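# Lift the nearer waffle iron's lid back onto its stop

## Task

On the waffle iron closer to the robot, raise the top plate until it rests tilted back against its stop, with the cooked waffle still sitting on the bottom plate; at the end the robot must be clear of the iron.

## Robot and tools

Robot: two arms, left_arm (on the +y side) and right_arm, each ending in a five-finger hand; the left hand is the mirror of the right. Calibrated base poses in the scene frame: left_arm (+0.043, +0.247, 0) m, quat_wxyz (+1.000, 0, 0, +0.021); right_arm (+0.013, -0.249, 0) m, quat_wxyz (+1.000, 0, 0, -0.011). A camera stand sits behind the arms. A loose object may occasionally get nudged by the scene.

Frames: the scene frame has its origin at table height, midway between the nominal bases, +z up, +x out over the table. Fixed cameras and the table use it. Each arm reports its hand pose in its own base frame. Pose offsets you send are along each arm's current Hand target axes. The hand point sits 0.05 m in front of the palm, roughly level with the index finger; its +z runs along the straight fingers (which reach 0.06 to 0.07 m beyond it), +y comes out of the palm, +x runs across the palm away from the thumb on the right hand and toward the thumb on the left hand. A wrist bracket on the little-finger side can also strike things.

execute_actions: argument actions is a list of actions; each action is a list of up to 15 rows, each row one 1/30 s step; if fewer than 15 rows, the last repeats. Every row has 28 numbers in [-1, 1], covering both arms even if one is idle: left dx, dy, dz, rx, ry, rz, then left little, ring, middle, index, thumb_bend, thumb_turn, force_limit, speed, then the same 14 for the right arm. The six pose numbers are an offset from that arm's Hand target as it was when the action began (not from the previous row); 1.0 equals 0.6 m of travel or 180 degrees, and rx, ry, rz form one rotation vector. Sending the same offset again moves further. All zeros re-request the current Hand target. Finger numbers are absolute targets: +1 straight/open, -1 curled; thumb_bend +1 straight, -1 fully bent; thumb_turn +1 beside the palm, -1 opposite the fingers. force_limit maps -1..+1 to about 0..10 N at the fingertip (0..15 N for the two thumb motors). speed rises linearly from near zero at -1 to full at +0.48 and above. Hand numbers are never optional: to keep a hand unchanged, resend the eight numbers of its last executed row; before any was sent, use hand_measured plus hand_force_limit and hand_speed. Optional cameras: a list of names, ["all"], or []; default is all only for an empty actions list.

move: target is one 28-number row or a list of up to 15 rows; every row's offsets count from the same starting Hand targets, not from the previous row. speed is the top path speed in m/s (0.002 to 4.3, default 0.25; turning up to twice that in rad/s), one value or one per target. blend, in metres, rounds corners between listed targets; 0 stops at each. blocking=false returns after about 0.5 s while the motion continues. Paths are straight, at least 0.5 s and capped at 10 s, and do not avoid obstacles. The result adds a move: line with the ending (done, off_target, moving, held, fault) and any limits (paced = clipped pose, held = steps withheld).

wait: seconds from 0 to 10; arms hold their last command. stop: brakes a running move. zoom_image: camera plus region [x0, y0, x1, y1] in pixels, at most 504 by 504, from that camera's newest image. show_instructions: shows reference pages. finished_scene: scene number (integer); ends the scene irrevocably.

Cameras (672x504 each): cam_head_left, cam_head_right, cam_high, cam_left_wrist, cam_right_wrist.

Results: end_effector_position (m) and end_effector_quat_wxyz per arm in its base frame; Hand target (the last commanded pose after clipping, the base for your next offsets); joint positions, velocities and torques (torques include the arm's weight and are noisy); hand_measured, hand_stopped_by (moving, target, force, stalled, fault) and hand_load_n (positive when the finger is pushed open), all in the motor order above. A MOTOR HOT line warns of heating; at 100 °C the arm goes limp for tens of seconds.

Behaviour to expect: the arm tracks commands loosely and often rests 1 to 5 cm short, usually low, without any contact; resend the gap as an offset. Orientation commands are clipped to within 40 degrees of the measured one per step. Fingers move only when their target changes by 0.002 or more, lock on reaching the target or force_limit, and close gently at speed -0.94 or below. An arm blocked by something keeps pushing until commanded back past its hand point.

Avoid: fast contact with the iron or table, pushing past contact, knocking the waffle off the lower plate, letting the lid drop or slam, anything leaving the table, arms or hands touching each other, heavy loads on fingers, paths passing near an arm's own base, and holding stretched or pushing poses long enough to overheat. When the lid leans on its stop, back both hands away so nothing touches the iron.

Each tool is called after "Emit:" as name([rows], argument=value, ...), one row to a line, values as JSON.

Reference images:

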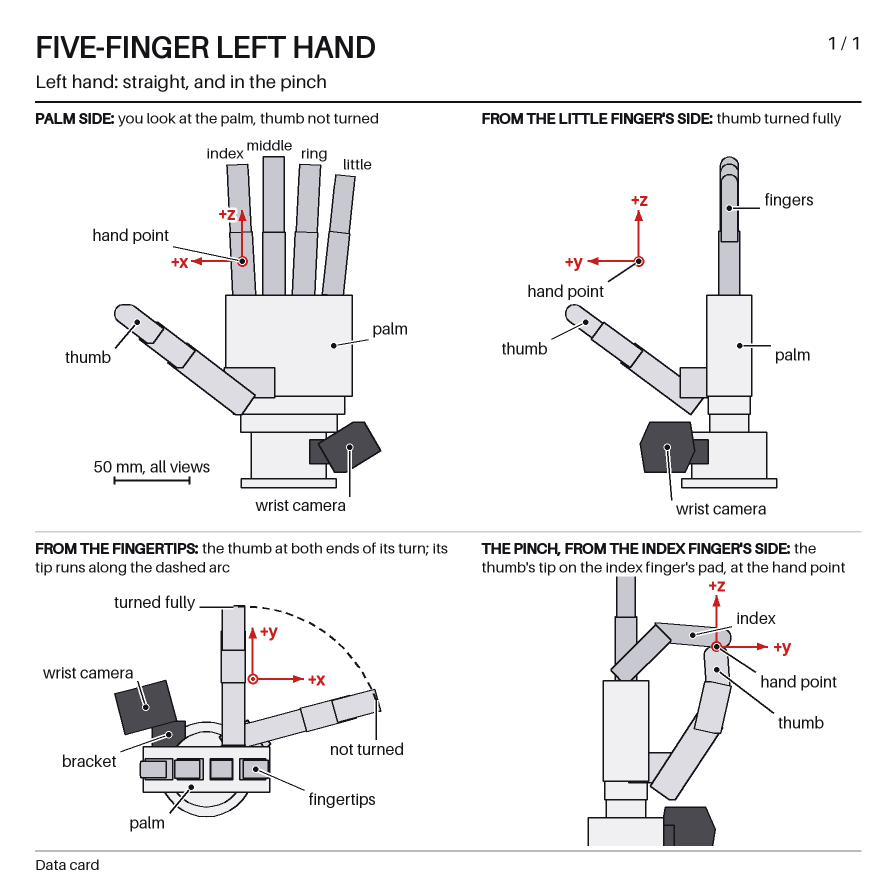

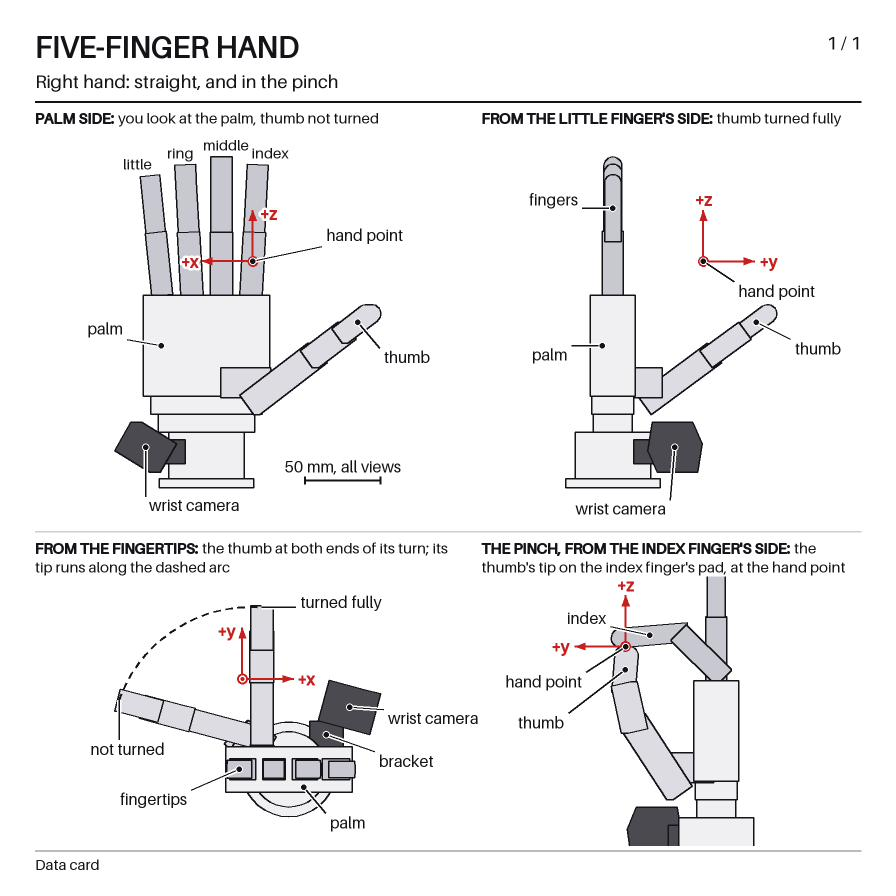

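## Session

Emit:
execute_actions(actions=[])

Emit:
zoom_image(camera="cam_head_left", region=[330, 100, 560, 300])

Emit:
zoom_image(camera="cam_high", region=[90, 80, 390, 300])

Scene clock: 0.00 s.
left_arm: end_effector_position=(+0.1854, +0.2546, +0.1120) hand_measured=(+1.000, +1.000, +1.000, +1.000, +1.000, +1.000) hand_load_n=(+0.0, +0.0, +0.0, +0.0, +0.0, +0.0) hand_stopped_by=(target, target, target, target, target, target) hand_force_limit=0.00 hand_speed=-0.80 end_effector_quat_wxyz=(+0.007, +0.848, +0.520, +0.106) | right_arm: end_effector_position=(+0.2987, +0.0194, +0.1246) hand_measured=(+1.000, +1.000, +1.000, +1.000, +1.000, +1.000) hand_load_n=(+0.0, +0.0, +0.0, +0.0, +0.0, +0.0) hand_stopped_by=(target, target, target, target, target, target) hand_force_limit=0.00 hand_speed=-0.80 end_effector_quat_wxyz=(-0.334, +0.869, -0.291, -0.220)
Joint positions: left_arm=[1.236 1.01 0.676 -1.081 0.145 -1.446] | right_arm=[-0.228 1.603 1.127 -1.564 -0.704 -1.328]
Joint velocities: within noise
Joint torques (N m): no reading
Heat: left arm: hottest elbow 38 °C; right arm: hottest elbow 35 °C.
Hand target: left_arm +0.1883, +0.2628, +0.1216; +0.000, +0.847, +0.519, +0.115 | right_arm +0.3052, +0.0178, +0.1278; -0.334, +0.871, -0.289, -0.213

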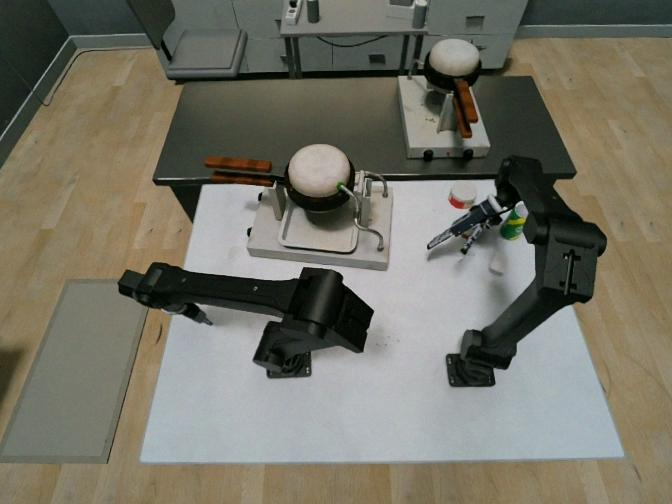

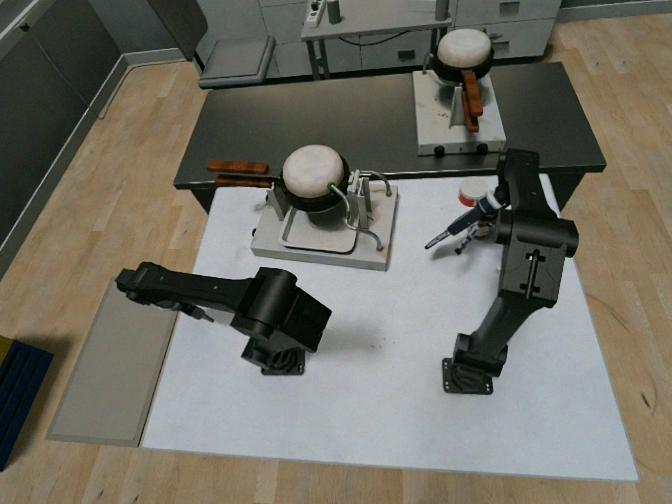

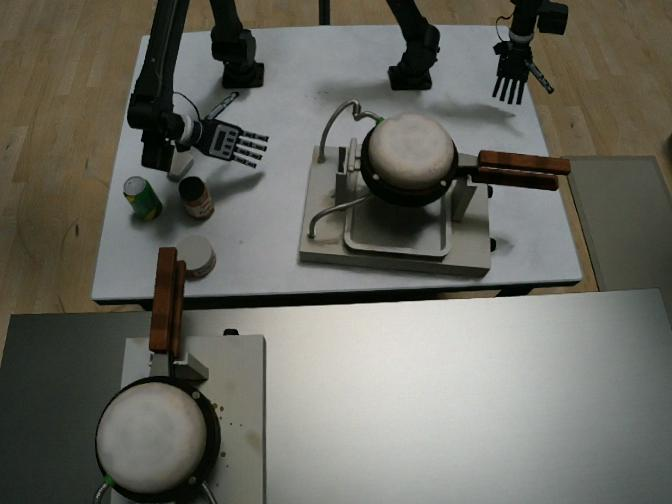

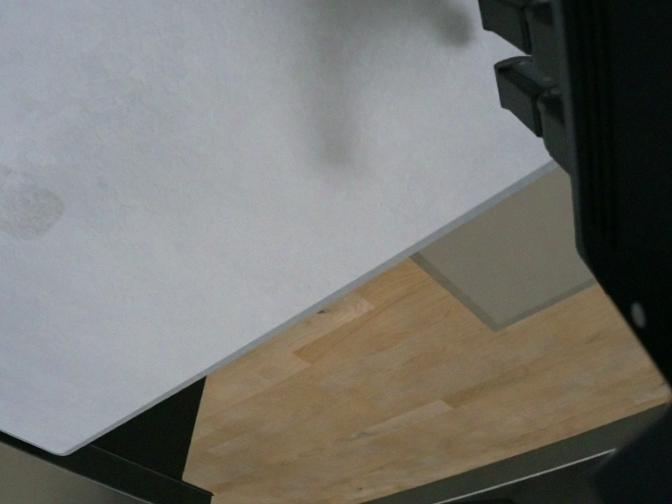

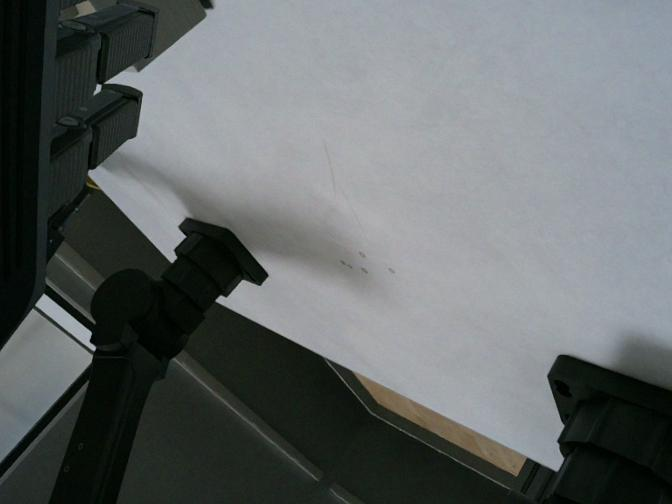

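Scaled by 2.191 from the camera's 672x504 image, which has a finer 960x720 frame.

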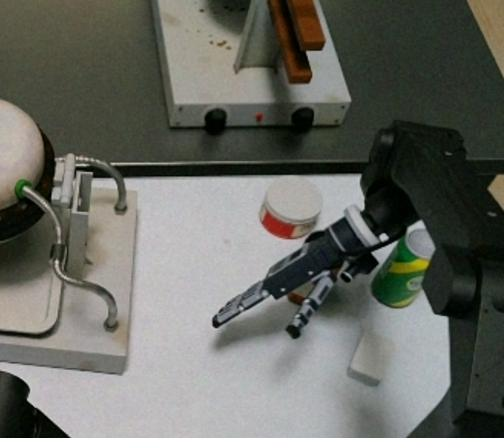

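Scaled by 1.680 from the camera's 672x504 image, which has a finer 960x720 frame.

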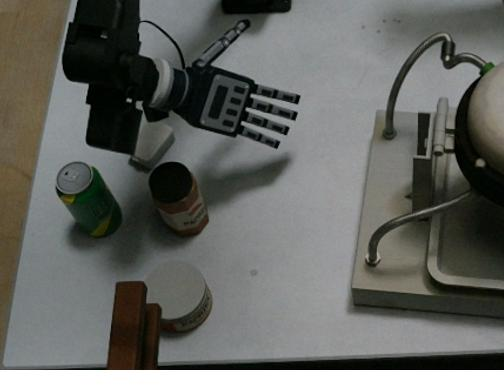

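Emit:
zoom_image(camera="cam_head_left", region=[190, 120, 400, 280])

Emit:
zoom_image(camera="cam_high", region=[290, 90, 590, 280])

Scaled by 2.400 from the camera's 672x504 image, which has a finer 960x720 frame.

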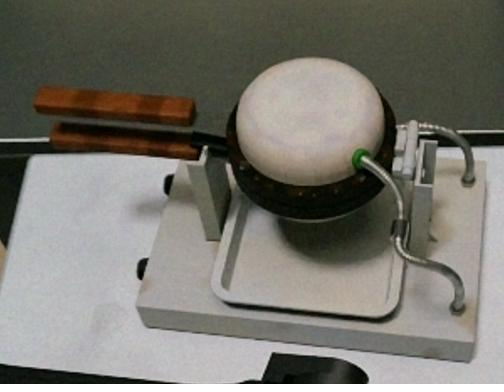

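Scaled by 1.680 from the camera's 672x504 image, which has a finer 960x720 frame.

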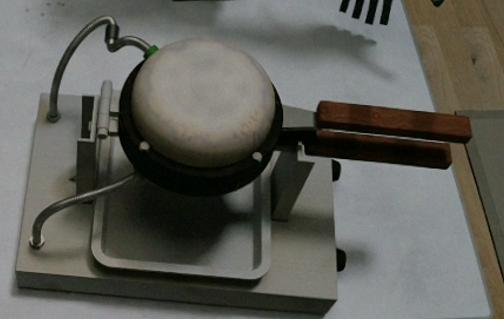

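Emit:
move([
  [0.0958,0.079,-0.399,0,0,0,1,1,1,1,1,-1,0,0,0,0,0,0,0,0,1,1,1,1,1,1,0,-0.8],
  [0.2175,0.2925,-0.3973,-0.4049,-0.0553,-0.0388,1,1,1,1,1,-1,0,0,0,0,0,0,0,0,1,1,1,1,1,1,0,-0.8],
  [0.185,0.2727,-0.235,-0.4049,-0.0553,-0.0388,1,1,1,1,1,-1,0,0,0,0,0,0,0,0,1,1,1,1,1,1,0,-0.8],
], speed=[0.25,0.3,0.15], blend=[0.02,0.01,0], cameras=["all"])

Emit:
zoom_image(camera="cam_head_left", region=[100, 110, 300, 260])

Emit:
zoom_image(camera="cam_high", region=[440, 60, 640, 220])

Emit:
zoom_image(camera="cam_left_wrist", region=[272, 0, 672, 300])

Scene clock: 107.07 s.
left_arm: end_effector_position=(+0.3489, +0.2719, +0.3029) hand_measured=(+1.000, +1.000, +1.000, +1.000, +1.000, -1.000) hand_load_n=(+0.0, +0.0, +0.0, +0.0, +0.0, +0.0) hand_stopped_by=(target, target, target, target, target, target) hand_force_limit=0.00 hand_speed=0.00 end_effector_quat_wxyz=(+0.548, +0.656, +0.397, +0.335) | right_arm: end_effector_position=(+0.2987, +0.0194, +0.1246) hand_measured=(+1.000, +1.000, +1.000, +1.000, +1.000, +1.000) hand_load_n=(+0.0, +0.0, +0.0, +0.0, +0.0, +0.0) hand_stopped_by=(target, target, target, target, target, target) hand_force_limit=0.00 hand_speed=-0.80 end_effector_quat_wxyz=(-0.334, +0.869, -0.291, -0.220)
Joint positions: left_arm=[1.14 1.457 1.01 -1.383 1.388 -1.302] | right_arm=[-0.228 1.603 1.127 -1.564 -0.704 -1.328]
Joint torques (N m): left_arm=[-1.08 -8.35 7.36 0.66 1.01 -0.1] | right_arm=[-0.32 -11.11 7.3 -0.69 -0.53 0.14]
Heat: left arm: hottest elbow 50 °C; right arm: hottest elbow 43 °C.
Hand target: left_arm +0.3529, +0.2680, +0.3000; +0.551, +0.657, +0.395, +0.331 | right_arm +0.3052, +0.0178, +0.1278; -0.334, +0.871, -0.289, -0.213
Off the commanded pose: left_arm 0.006 m, 1 deg | right_arm 0.007 m, 1 deg.
move: done

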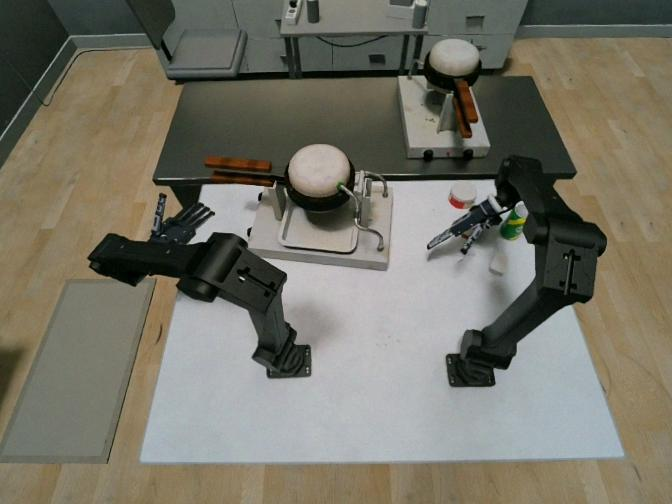

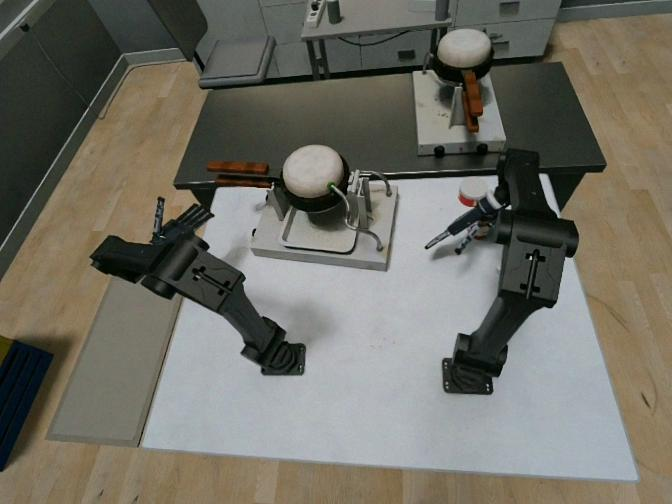

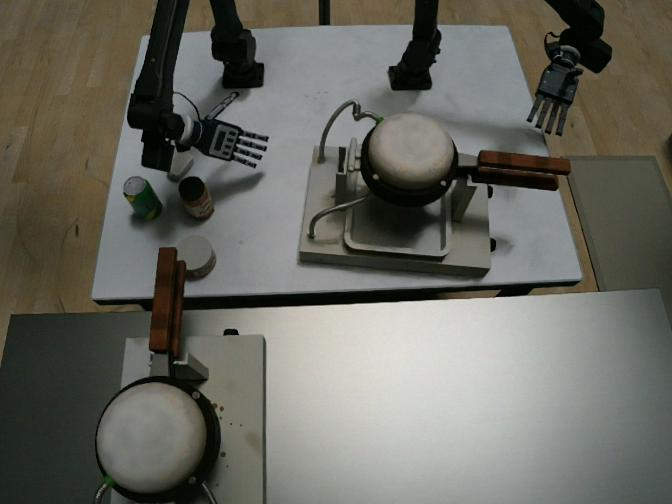

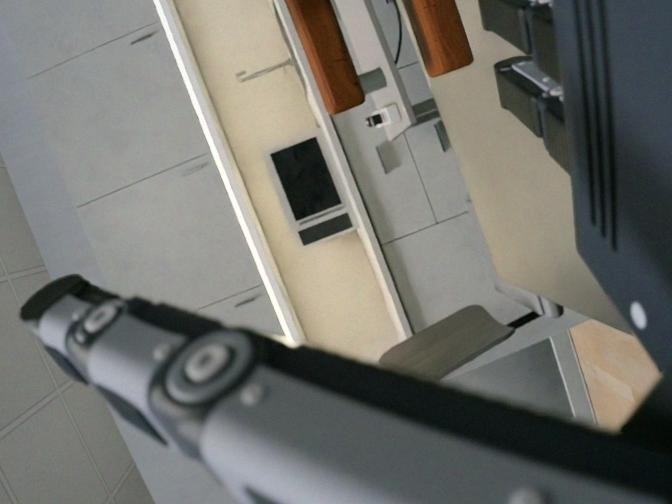

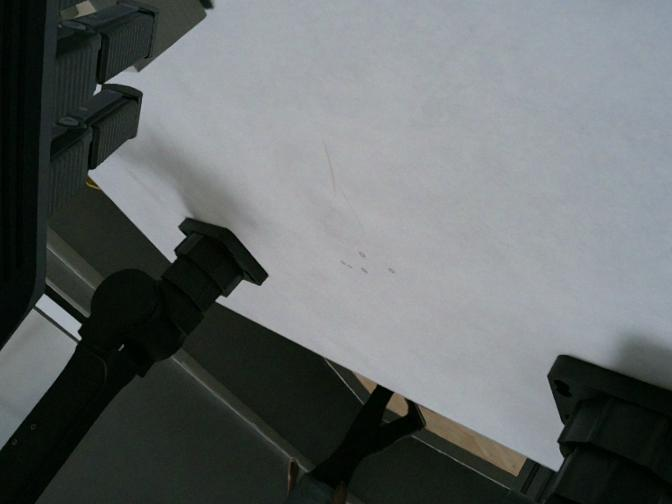

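Scaled by 2.520 from the camera's 672x504 image, which has a finer 960x720 frame.

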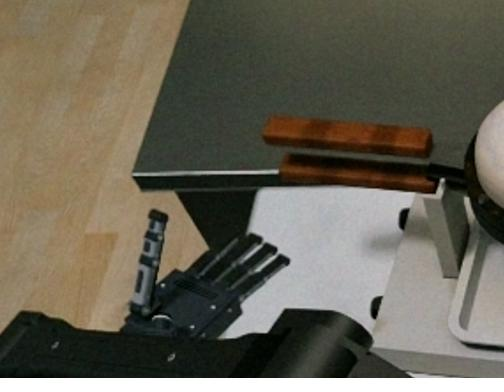

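Scaled by 2.520 from the camera's 672x504 image, which has a finer 960x720 frame.

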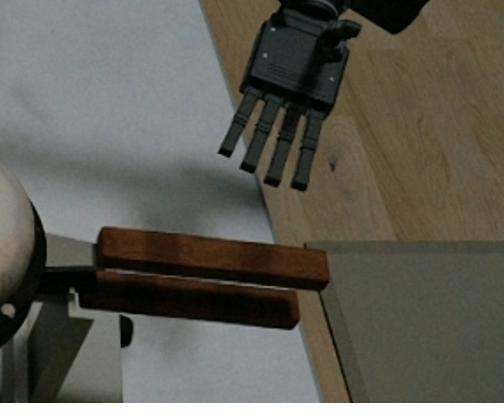

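Scaled by 1.260 from the camera's 672x504 image, which has a finer 960x720 frame.

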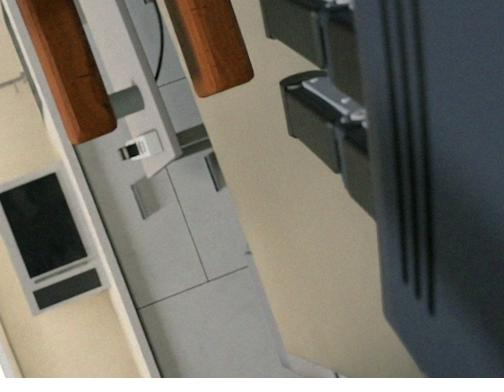

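Emit:
zoom_image(camera="cam_head_left", region=[145, 180, 245, 260])

Scaled by 5.040 from the camera's 672x504 image, which has a finer 960x720 frame.

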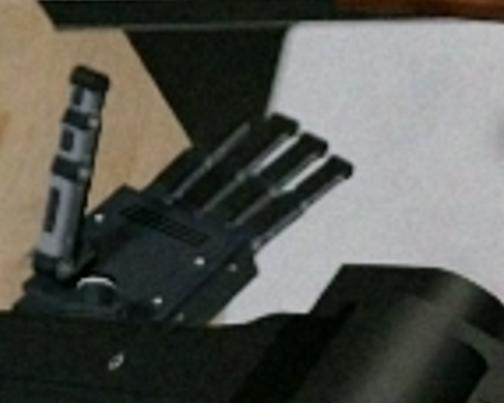

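Emit:
move([
  [-0.0148,0.0482,0.293,0,-0.0821,0.0145,1,1,1,1,1,-1,0,0,0,0,0,0,0,0,1,1,1,1,1,1,0,-0.8],
], speed=0.1, cameras=["cam_head_left","cam_high","cam_left_wrist"])

Emit:
zoom_image(camera="cam_head_left", region=[150, 110, 310, 230])

Emit:
zoom_image(camera="cam_high", region=[440, 60, 640, 220])

Scene clock: 167.47 s.
left_arm: end_effector_position=(+0.4986, +0.1790, +0.3004) hand_measured=(+1.000, +1.000, +1.000, +1.000, +1.000, -1.000) hand_load_n=(+0.0, +0.0, +0.0, +0.0, +0.0, +0.0) hand_stopped_by=(target, target, target, target, target, target) hand_force_limit=0.00 hand_speed=0.00 end_effector_quat_wxyz=(+0.589, +0.701, +0.309, +0.258) | right_arm: end_effector_position=(+0.2987, +0.0194, +0.1246) hand_measured=(+1.000, +1.000, +1.000, +1.000, +1.000, +1.000) hand_load_n=(+0.0, -0.5, +0.0, +0.0, +0.0, +0.0) hand_stopped_by=(target, target, target, target, target, target) hand_force_limit=0.00 hand_speed=-0.80 end_effector_quat_wxyz=(-0.334, +0.869, -0.291, -0.220)
Joint positions: left_arm=[0.728 1.502 1.031 -0.584 1.37 -2.097] | right_arm=[-0.228 1.603 1.127 -1.564 -0.704 -1.328]
Joint torques (N m): left_arm=[-1.14 -8.94 9.43 1.91 0.71 -0.09] | right_arm=[-0.32 -11.16 7.34 -0.7 -0.53 0.15]
Heat: left arm: hottest elbow 45 °C; right arm: hottest elbow 43 °C.
Hand target: left_arm +0.5059, +0.1765, +0.2978; +0.589, +0.703, +0.306, +0.256 | right_arm +0.3052, +0.0178, +0.1278; -0.334, +0.871, -0.289, -0.213
Off the commanded pose: left_arm 0.008 m, 1 deg | right_arm 0.007 m, 1 deg.
joint sent to its limit (left arm) — joint 6 (wrist roll), lower limit. The joint targets still meet the commanded pose.
move: done
Images, in order (width x height): cam_head_left 672x504, cam_high 672x504, cam_left_wrist 672x504.

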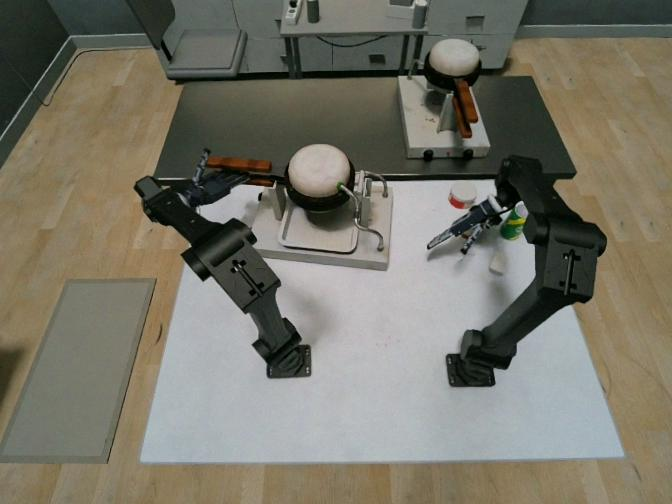

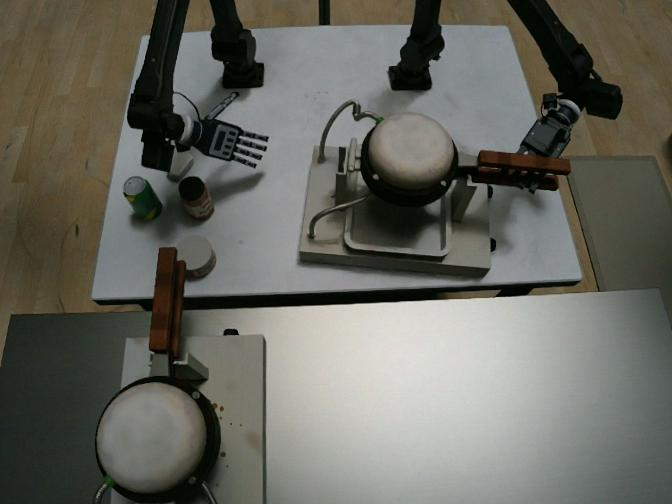

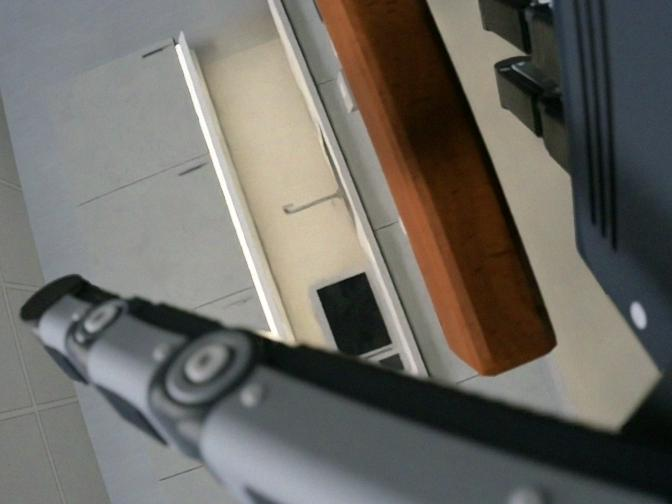

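Scaled by 3.150 from the camera's 672x504 image, which has a finer 960x720 frame.

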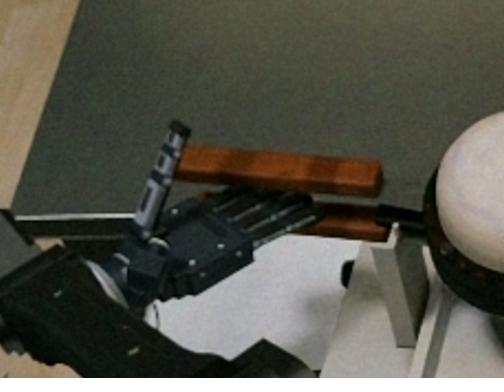

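Scaled by 2.520 from the camera's 672x504 image, which has a finer 960x720 frame.

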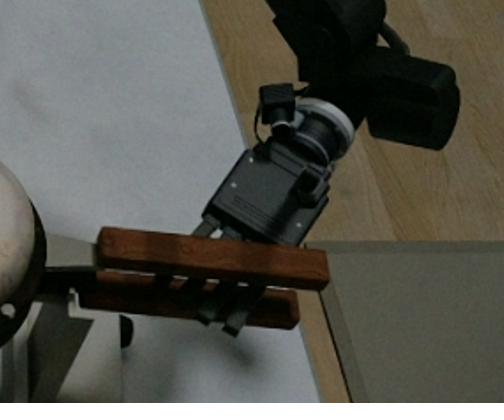

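Emit:
move([
  [-0.053,0.2127,0.0113,0.0612,0.0161,0.0914,1,1,1,1,1,-1,0,0,0,0,0,0,0,0,1,1,1,1,1,1,0,-0.8],
  [-0.053,0.2127,0.0113,0.0612,0.0161,0.0914,1,1,1,1,-1,-1,-0.6,-0.75,0,0,0,0,0,0,1,1,1,1,1,1,0,-0.8],
], speed=0.08, cameras=["cam_head_left","cam_high","cam_left_wrist"])

Emit:
zoom_image(camera="cam_head_left", region=[150, 90, 310, 210])

Emit:
zoom_image(camera="cam_high", region=[440, 60, 640, 220])

Scene clock: 222.33 s.
left_arm: end_effector_position=(+0.4929, +0.1464, +0.3520) hand_measured=(+1.000, +1.000, +1.000, +1.000, -0.750, -1.000) hand_load_n=(+0.0, +0.0, +0.0, +0.0, -0.5, +0.0) hand_stopped_by=(target, target, target, target, moving, target) hand_force_limit=-0.60 hand_speed=-0.75 end_effector_quat_wxyz=(+0.479, +0.777, +0.306, +0.271) | right_arm: end_effector_position=(+0.2987, +0.0194, +0.1246) hand_measured=(+1.000, +1.000, +1.000, +1.000, +1.000, +1.000) hand_load_n=(+0.0, +0.0, +0.0, -0.5, +0.0, -0.5) hand_stopped_by=(target, target, target, target, target, target) hand_force_limit=0.00 hand_speed=-0.80 end_effector_quat_wxyz=(-0.334, +0.869, -0.291, -0.220)
Joint positions: left_arm=[0.677 1.349 1.142 -0.908 1.115 -1.932] | right_arm=[-0.228 1.603 1.127 -1.564 -0.704 -1.328]
Joint torques (N m): left_arm=[-2.37 -11.69 17.4 1.5 1.78 0.31] | right_arm=[-0.32 -11.16 7.32 -0.72 -0.52 0.14]
Heat: left arm: hottest elbow 50 °C; right arm: hottest elbow 44 °C.
Hand target: left_arm +0.5054, +0.1336, +0.4224; +0.469, +0.786, +0.240, +0.325 | right_arm +0.3052, +0.0178, +0.1278; -0.334, +0.871, -0.289, -0.213
Off the commanded pose: left_arm 0.072 m, 10 deg | right_arm 0.007 m, 1 deg.
move: moving (left_arm; no rest 5 s after target 2's new numbers were sent); target 2's new numbers were sent with left_arm's hand 0.073 m and 10 deg from that target
Images, in order (width x height): cam_head_left 672x504, cam_high 672x504, cam_left_wrist 672x504.

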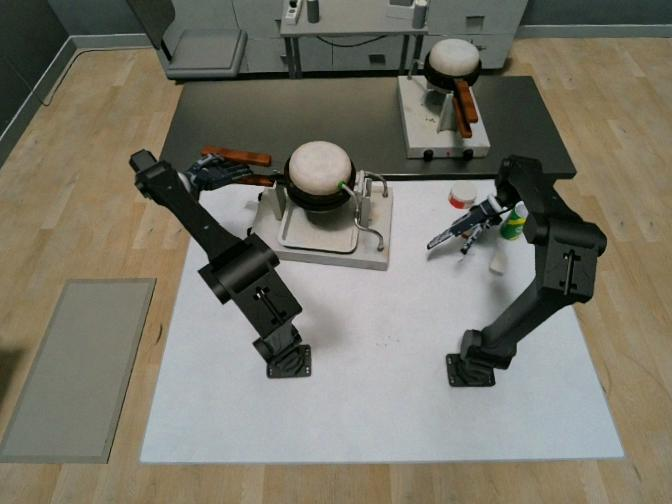

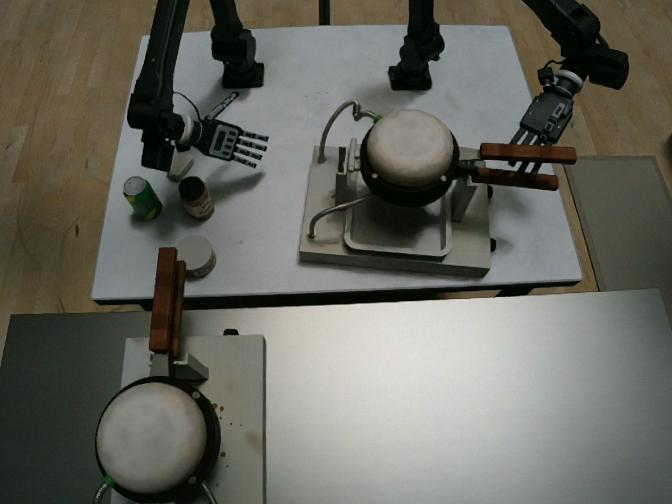

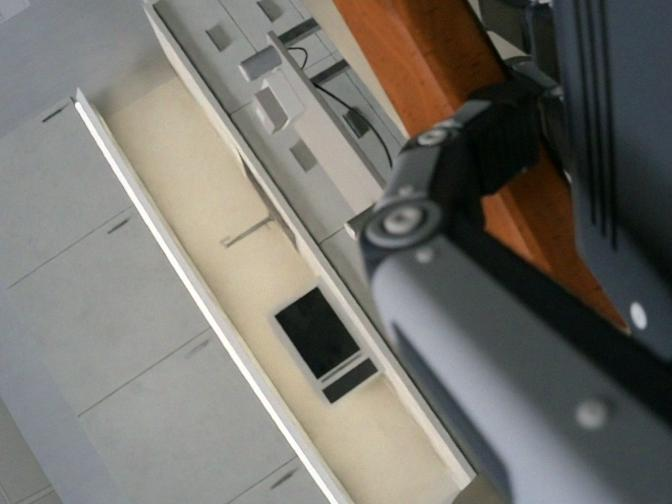

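Scaled by 3.150 from the camera's 672x504 image, which has a finer 960x720 frame.

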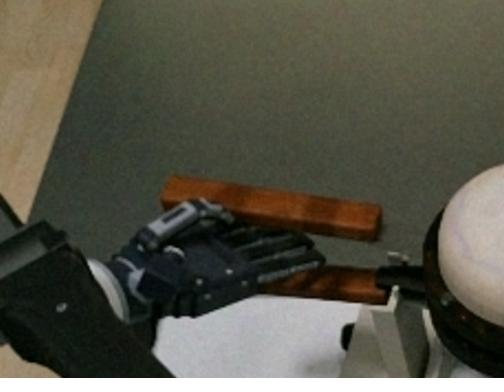

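Scaled by 2.520 from the camera's 672x504 image, which has a finer 960x720 frame.

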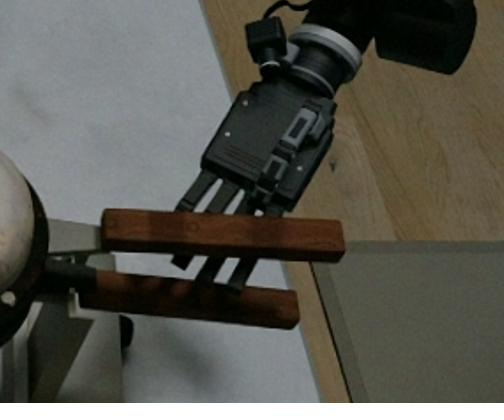

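Emit:
move([
  [0,0,0,0,0,0,1,1,1,1,0.6,-1,-0.6,0,0,0,0,0,0,0,1,1,1,1,1,1,0,-0.8],
  [-0.0075,0.0543,0.0453,0.0153,0.004,0.0229,1,1,1,1,0.6,-1,-0.6,0,0,0,0,0,0,0,1,1,1,1,1,1,0,-0.8],
], speed=0.08, cameras=["cam_head_left","cam_high","cam_left_wrist"])

Emit:
zoom_image(camera="cam_head_left", region=[150, 90, 310, 210])

Emit:
zoom_image(camera="cam_high", region=[440, 60, 640, 220])

Scene clock: 246.07 s.
left_arm: end_effector_position=(+0.5047, +0.1169, +0.3598) hand_measured=(+1.000, +1.000, +1.000, +1.000, +0.600, -1.000) hand_load_n=(+0.0, +0.0, +0.0, +0.0, +0.0, +0.0) hand_stopped_by=(target, target, target, target, target, target) hand_force_limit=-0.60 hand_speed=0.00 end_effector_quat_wxyz=(+0.446, +0.799, +0.298, +0.271) | right_arm: end_effector_position=(+0.2987, +0.0194, +0.1246) hand_measured=(+1.000, +1.000, +1.000, +1.000, +1.000, +1.000) hand_load_n=(+0.0, +0.0, +0.0, +0.0, +0.0, +0.0) hand_stopped_by=(target, target, target, target, target, target) hand_force_limit=0.00 hand_speed=-0.80 end_effector_quat_wxyz=(-0.334, +0.869, -0.291, -0.220)
Joint positions: left_arm=[0.599 1.309 1.153 -0.886 1.016 -1.984] | right_arm=[-0.228 1.603 1.127 -1.564 -0.704 -1.328]
Joint torques (N m): left_arm=[-3.37 -11.34 18.22 3.36 1.56 0.11] | right_arm=[-0.32 -11.16 7.3 -0.7 -0.52 0.15]
Heat: left arm: hottest elbow 59 °C; right arm: hottest elbow 44 °C.
Hand target: left_arm +0.5248, +0.1002, +0.4406; +0.437, +0.803, +0.222, +0.340 | right_arm +0.3052, +0.0178, +0.1278; -0.334, +0.871, -0.289, -0.213
Off the commanded pose: left_arm 0.085 m, 12 deg | right_arm 0.007 m, 1 deg.
move: off_target (left_arm)
Images, in order (width x height): cam_head_left 672x504, cam_high 672x504, cam_left_wrist 672x504.

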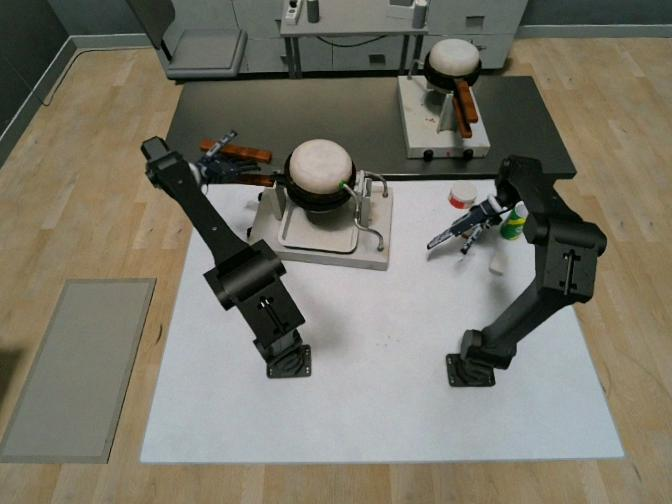

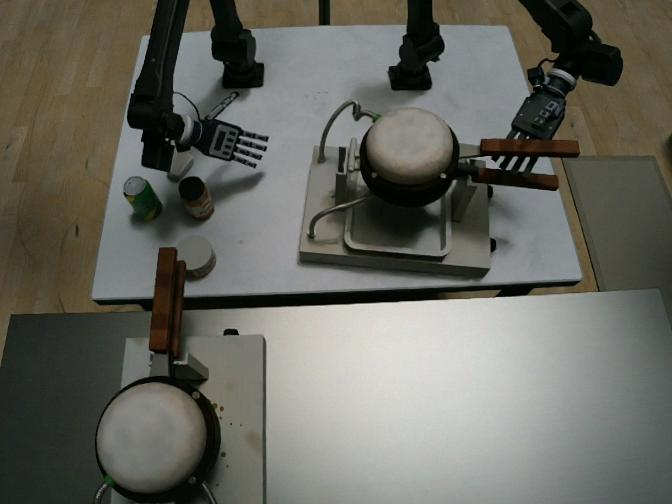

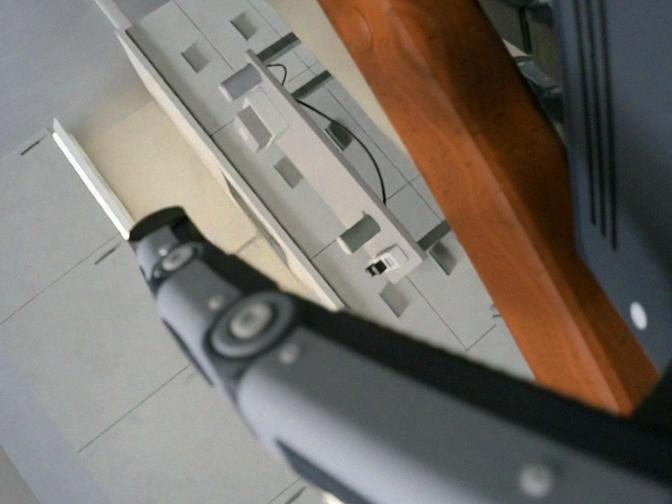

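Scaled by 3.150 from the camera's 672x504 image, which has a finer 960x720 frame.

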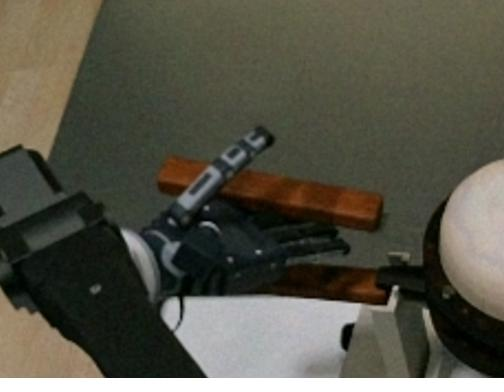

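Scaled by 2.520 from the camera's 672x504 image, which has a finer 960x720 frame.

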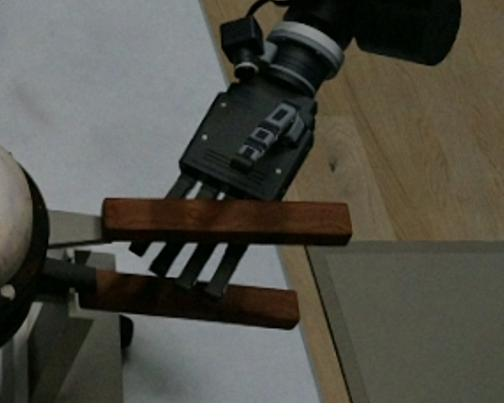

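Emit:
move([
  [0,0,0,0,0,0,1,1,1,1,-0.9,-1,-0.7,-0.75,0,0,0,0,0,0,1,1,1,1,1,1,0,-0.8],
], speed=0.08, cameras=["cam_head_left","cam_high","cam_left_wrist"])

Emit:
zoom_image(camera="cam_head_left", region=[150, 90, 310, 210])

Emit:
zoom_image(camera="cam_high", region=[440, 60, 640, 220])

Scene clock: 257.70 s.
left_arm: end_effector_position=(+0.5048, +0.1169, +0.3599) hand_measured=(+1.000, +1.000, +1.000, +1.000, -0.384, -1.000) hand_load_n=(+0.0, +0.0, +0.0, +0.0, +3.5, +0.0) hand_stopped_by=(target, target, target, target, force, target) hand_force_limit=-0.70 hand_speed=-0.75 end_effector_quat_wxyz=(+0.447, +0.799, +0.300, +0.270) | right_arm: end_effector_position=(+0.2987, +0.0194, +0.1246) hand_measured=(+1.000, +1.000, +1.000, +1.000, +1.000, +1.000) hand_load_n=(+0.0, -0.5, +0.0, +0.0, +0.0, -0.5) hand_stopped_by=(target, target, target, target, target, target) hand_force_limit=0.00 hand_speed=-0.80 end_effector_quat_wxyz=(-0.334, +0.869, -0.291, -0.220)
Joint positions: left_arm=[0.599 1.309 1.153 -0.886 1.016 -1.989] | right_arm=[-0.228 1.603 1.127 -1.564 -0.704 -1.328]
Joint torques (N m): left_arm=[-3.49 -11.34 18.21 3.4 1.55 0.16] | right_arm=[-0.38 -11.11 7.3 -0.69 -0.52 0.13]
Heat: left arm: hottest elbow 64 °C; right arm: hottest elbow 44 °C.
Hand target: left_arm +0.5248, +0.1001, +0.4404; +0.437, +0.803, +0.222, +0.340 | right_arm +0.3052, +0.0178, +0.1278; -0.334, +0.871, -0.289, -0.213
Off the commanded pose: left_arm 0.085 m, 12 deg | right_arm 0.007 m, 1 deg.
move: off_target (left_arm)
Images, in order (width x height): cam_head_left 672x504, cam_high 672x504, cam_left_wrist 672x504.

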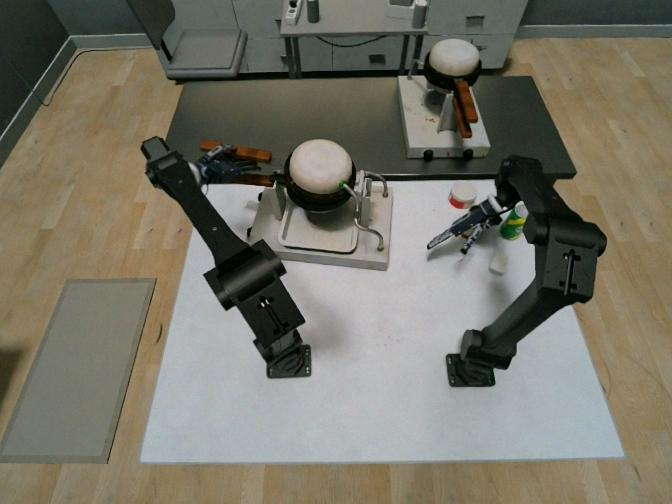

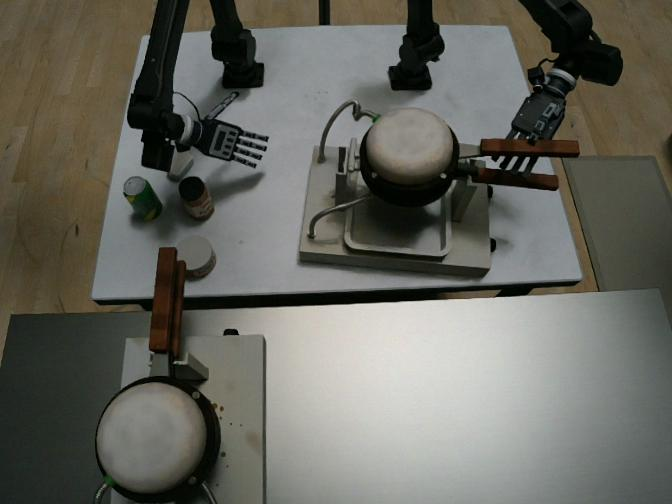

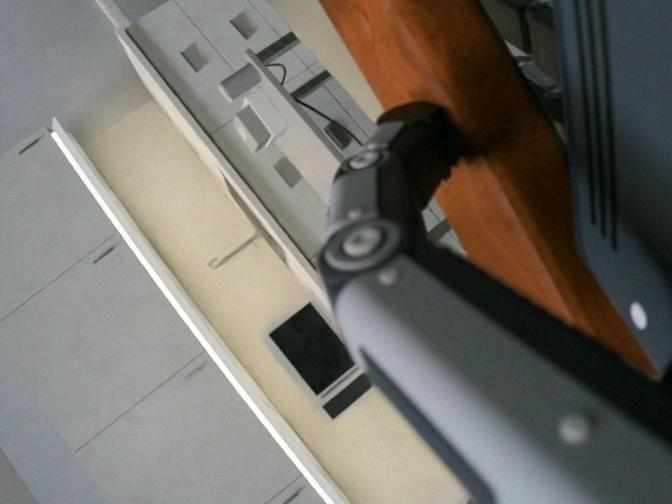

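Scaled by 3.150 from the camera's 672x504 image, which has a finer 960x720 frame.

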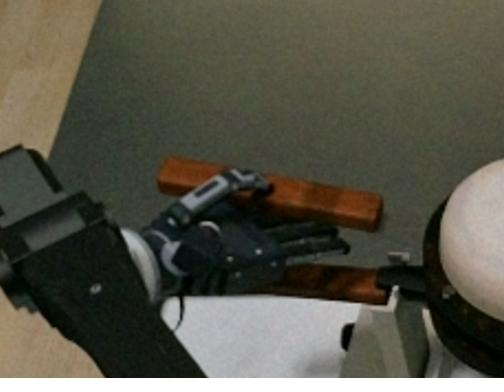

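Scaled by 2.520 from the camera's 672x504 image, which has a finer 960x720 frame.

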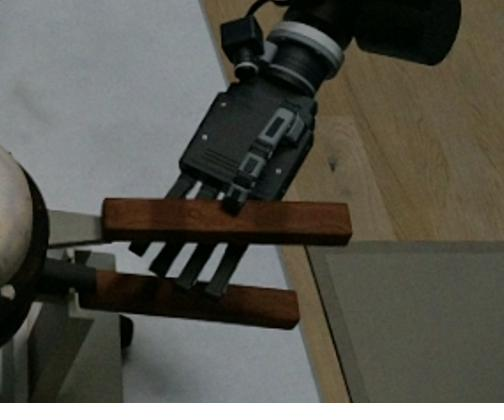

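Emit:
move([
  [-0.053,0.2127,-0.002,0.0612,0.0161,0.0914,1,1,1,1,-0.34,-1,-0.6,-0.5,0,0,0,0,0,0,1,1,1,1,1,1,0,-0.8],
  [-0.1627,0.3982,0.0388,0.1223,0.0322,0.1827,1,1,1,1,-0.34,-1,-0.6,-0.5,0,0,0,0,0,0,1,1,1,1,1,1,0,-0.8],
  [-0.3158,0.5337,0.1175,0.1835,0.0483,0.2741,1,1,1,1,-0.34,-1,-0.6,-0.5,0,0,0,0,0,0,1,1,1,1,1,1,0,-0.8],
], speed=0.13, blend=[0.03,0.03,0], cameras=["cam_head_left","cam_high","cam_left_wrist"])

Scene clock: 282.03 s.
left_arm: end_effector_position=(+0.4367, -0.2151, +0.6039) hand_measured=(+1.000, +1.000, +1.000, +1.000, -0.340, -1.000) hand_load_n=(+0.0, -0.5, +0.0, +0.0, +0.0, -0.5) hand_stopped_by=(target, target, target, target, target, target) hand_force_limit=-0.60 hand_speed=-0.50 end_effector_quat_wxyz=(-0.003, +0.891, -0.022, +0.454) | right_arm: end_effector_position=(+0.2987, +0.0194, +0.1246) hand_measured=(+1.000, +1.000, +1.000, +1.000, +1.000, +1.000) hand_load_n=(+0.0, +0.0, +0.0, +0.0, +0.0, -0.5) hand_stopped_by=(target, target, target, target, target, target) hand_force_limit=0.00 hand_speed=-0.80 end_effector_quat_wxyz=(-0.334, +0.869, -0.291, -0.220)
Joint positions: left_arm=[-0.518 1.193 1.854 -1.353 -0.398 -1.851] | right_arm=[-0.228 1.603 1.127 -1.564 -0.704 -1.328]
Joint torques (N m): left_arm=[0.26 0.21 13.7 3.96 -0.69 -0.05] | right_arm=[-0.44 -11.11 7.3 -0.73 -0.52 0.15]
Heat: left arm: hottest elbow 70 °C; right arm: hottest elbow 44 °C.
Hand target: left_arm +0.4690, -0.2291, +0.6191; +0.001, +0.882, -0.013, +0.471 | right_arm +0.3052, +0.0178, +0.1278; -0.334, +0.871, -0.289, -0.213
Off the commanded pose: left_arm 0.038 m, 3 deg | right_arm 0.007 m, 1 deg.
move: off_target (left_arm)
Images, in order (width x height): cam_head_left 672x504, cam_high 672x504, cam_left_wrist 672x504.

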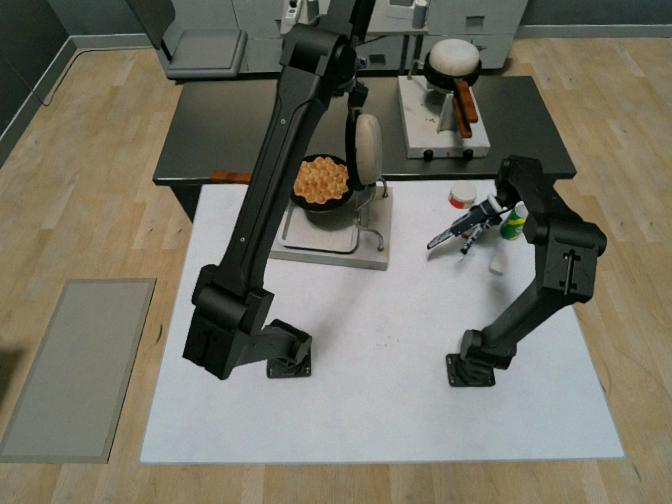

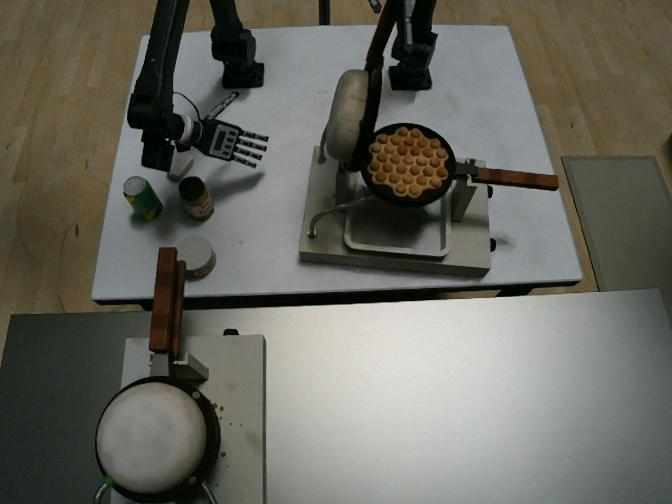

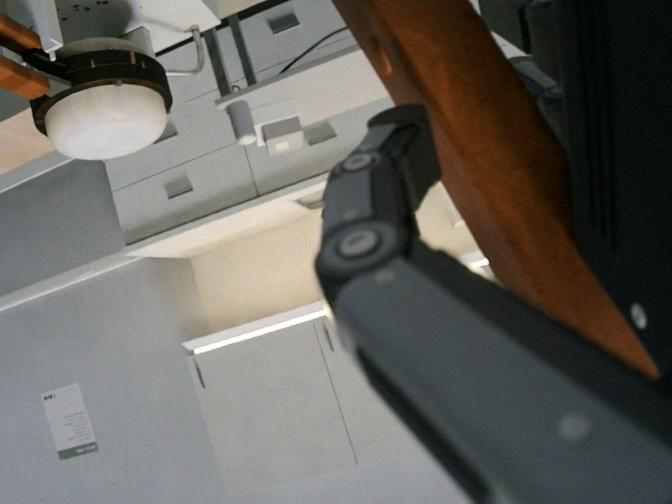

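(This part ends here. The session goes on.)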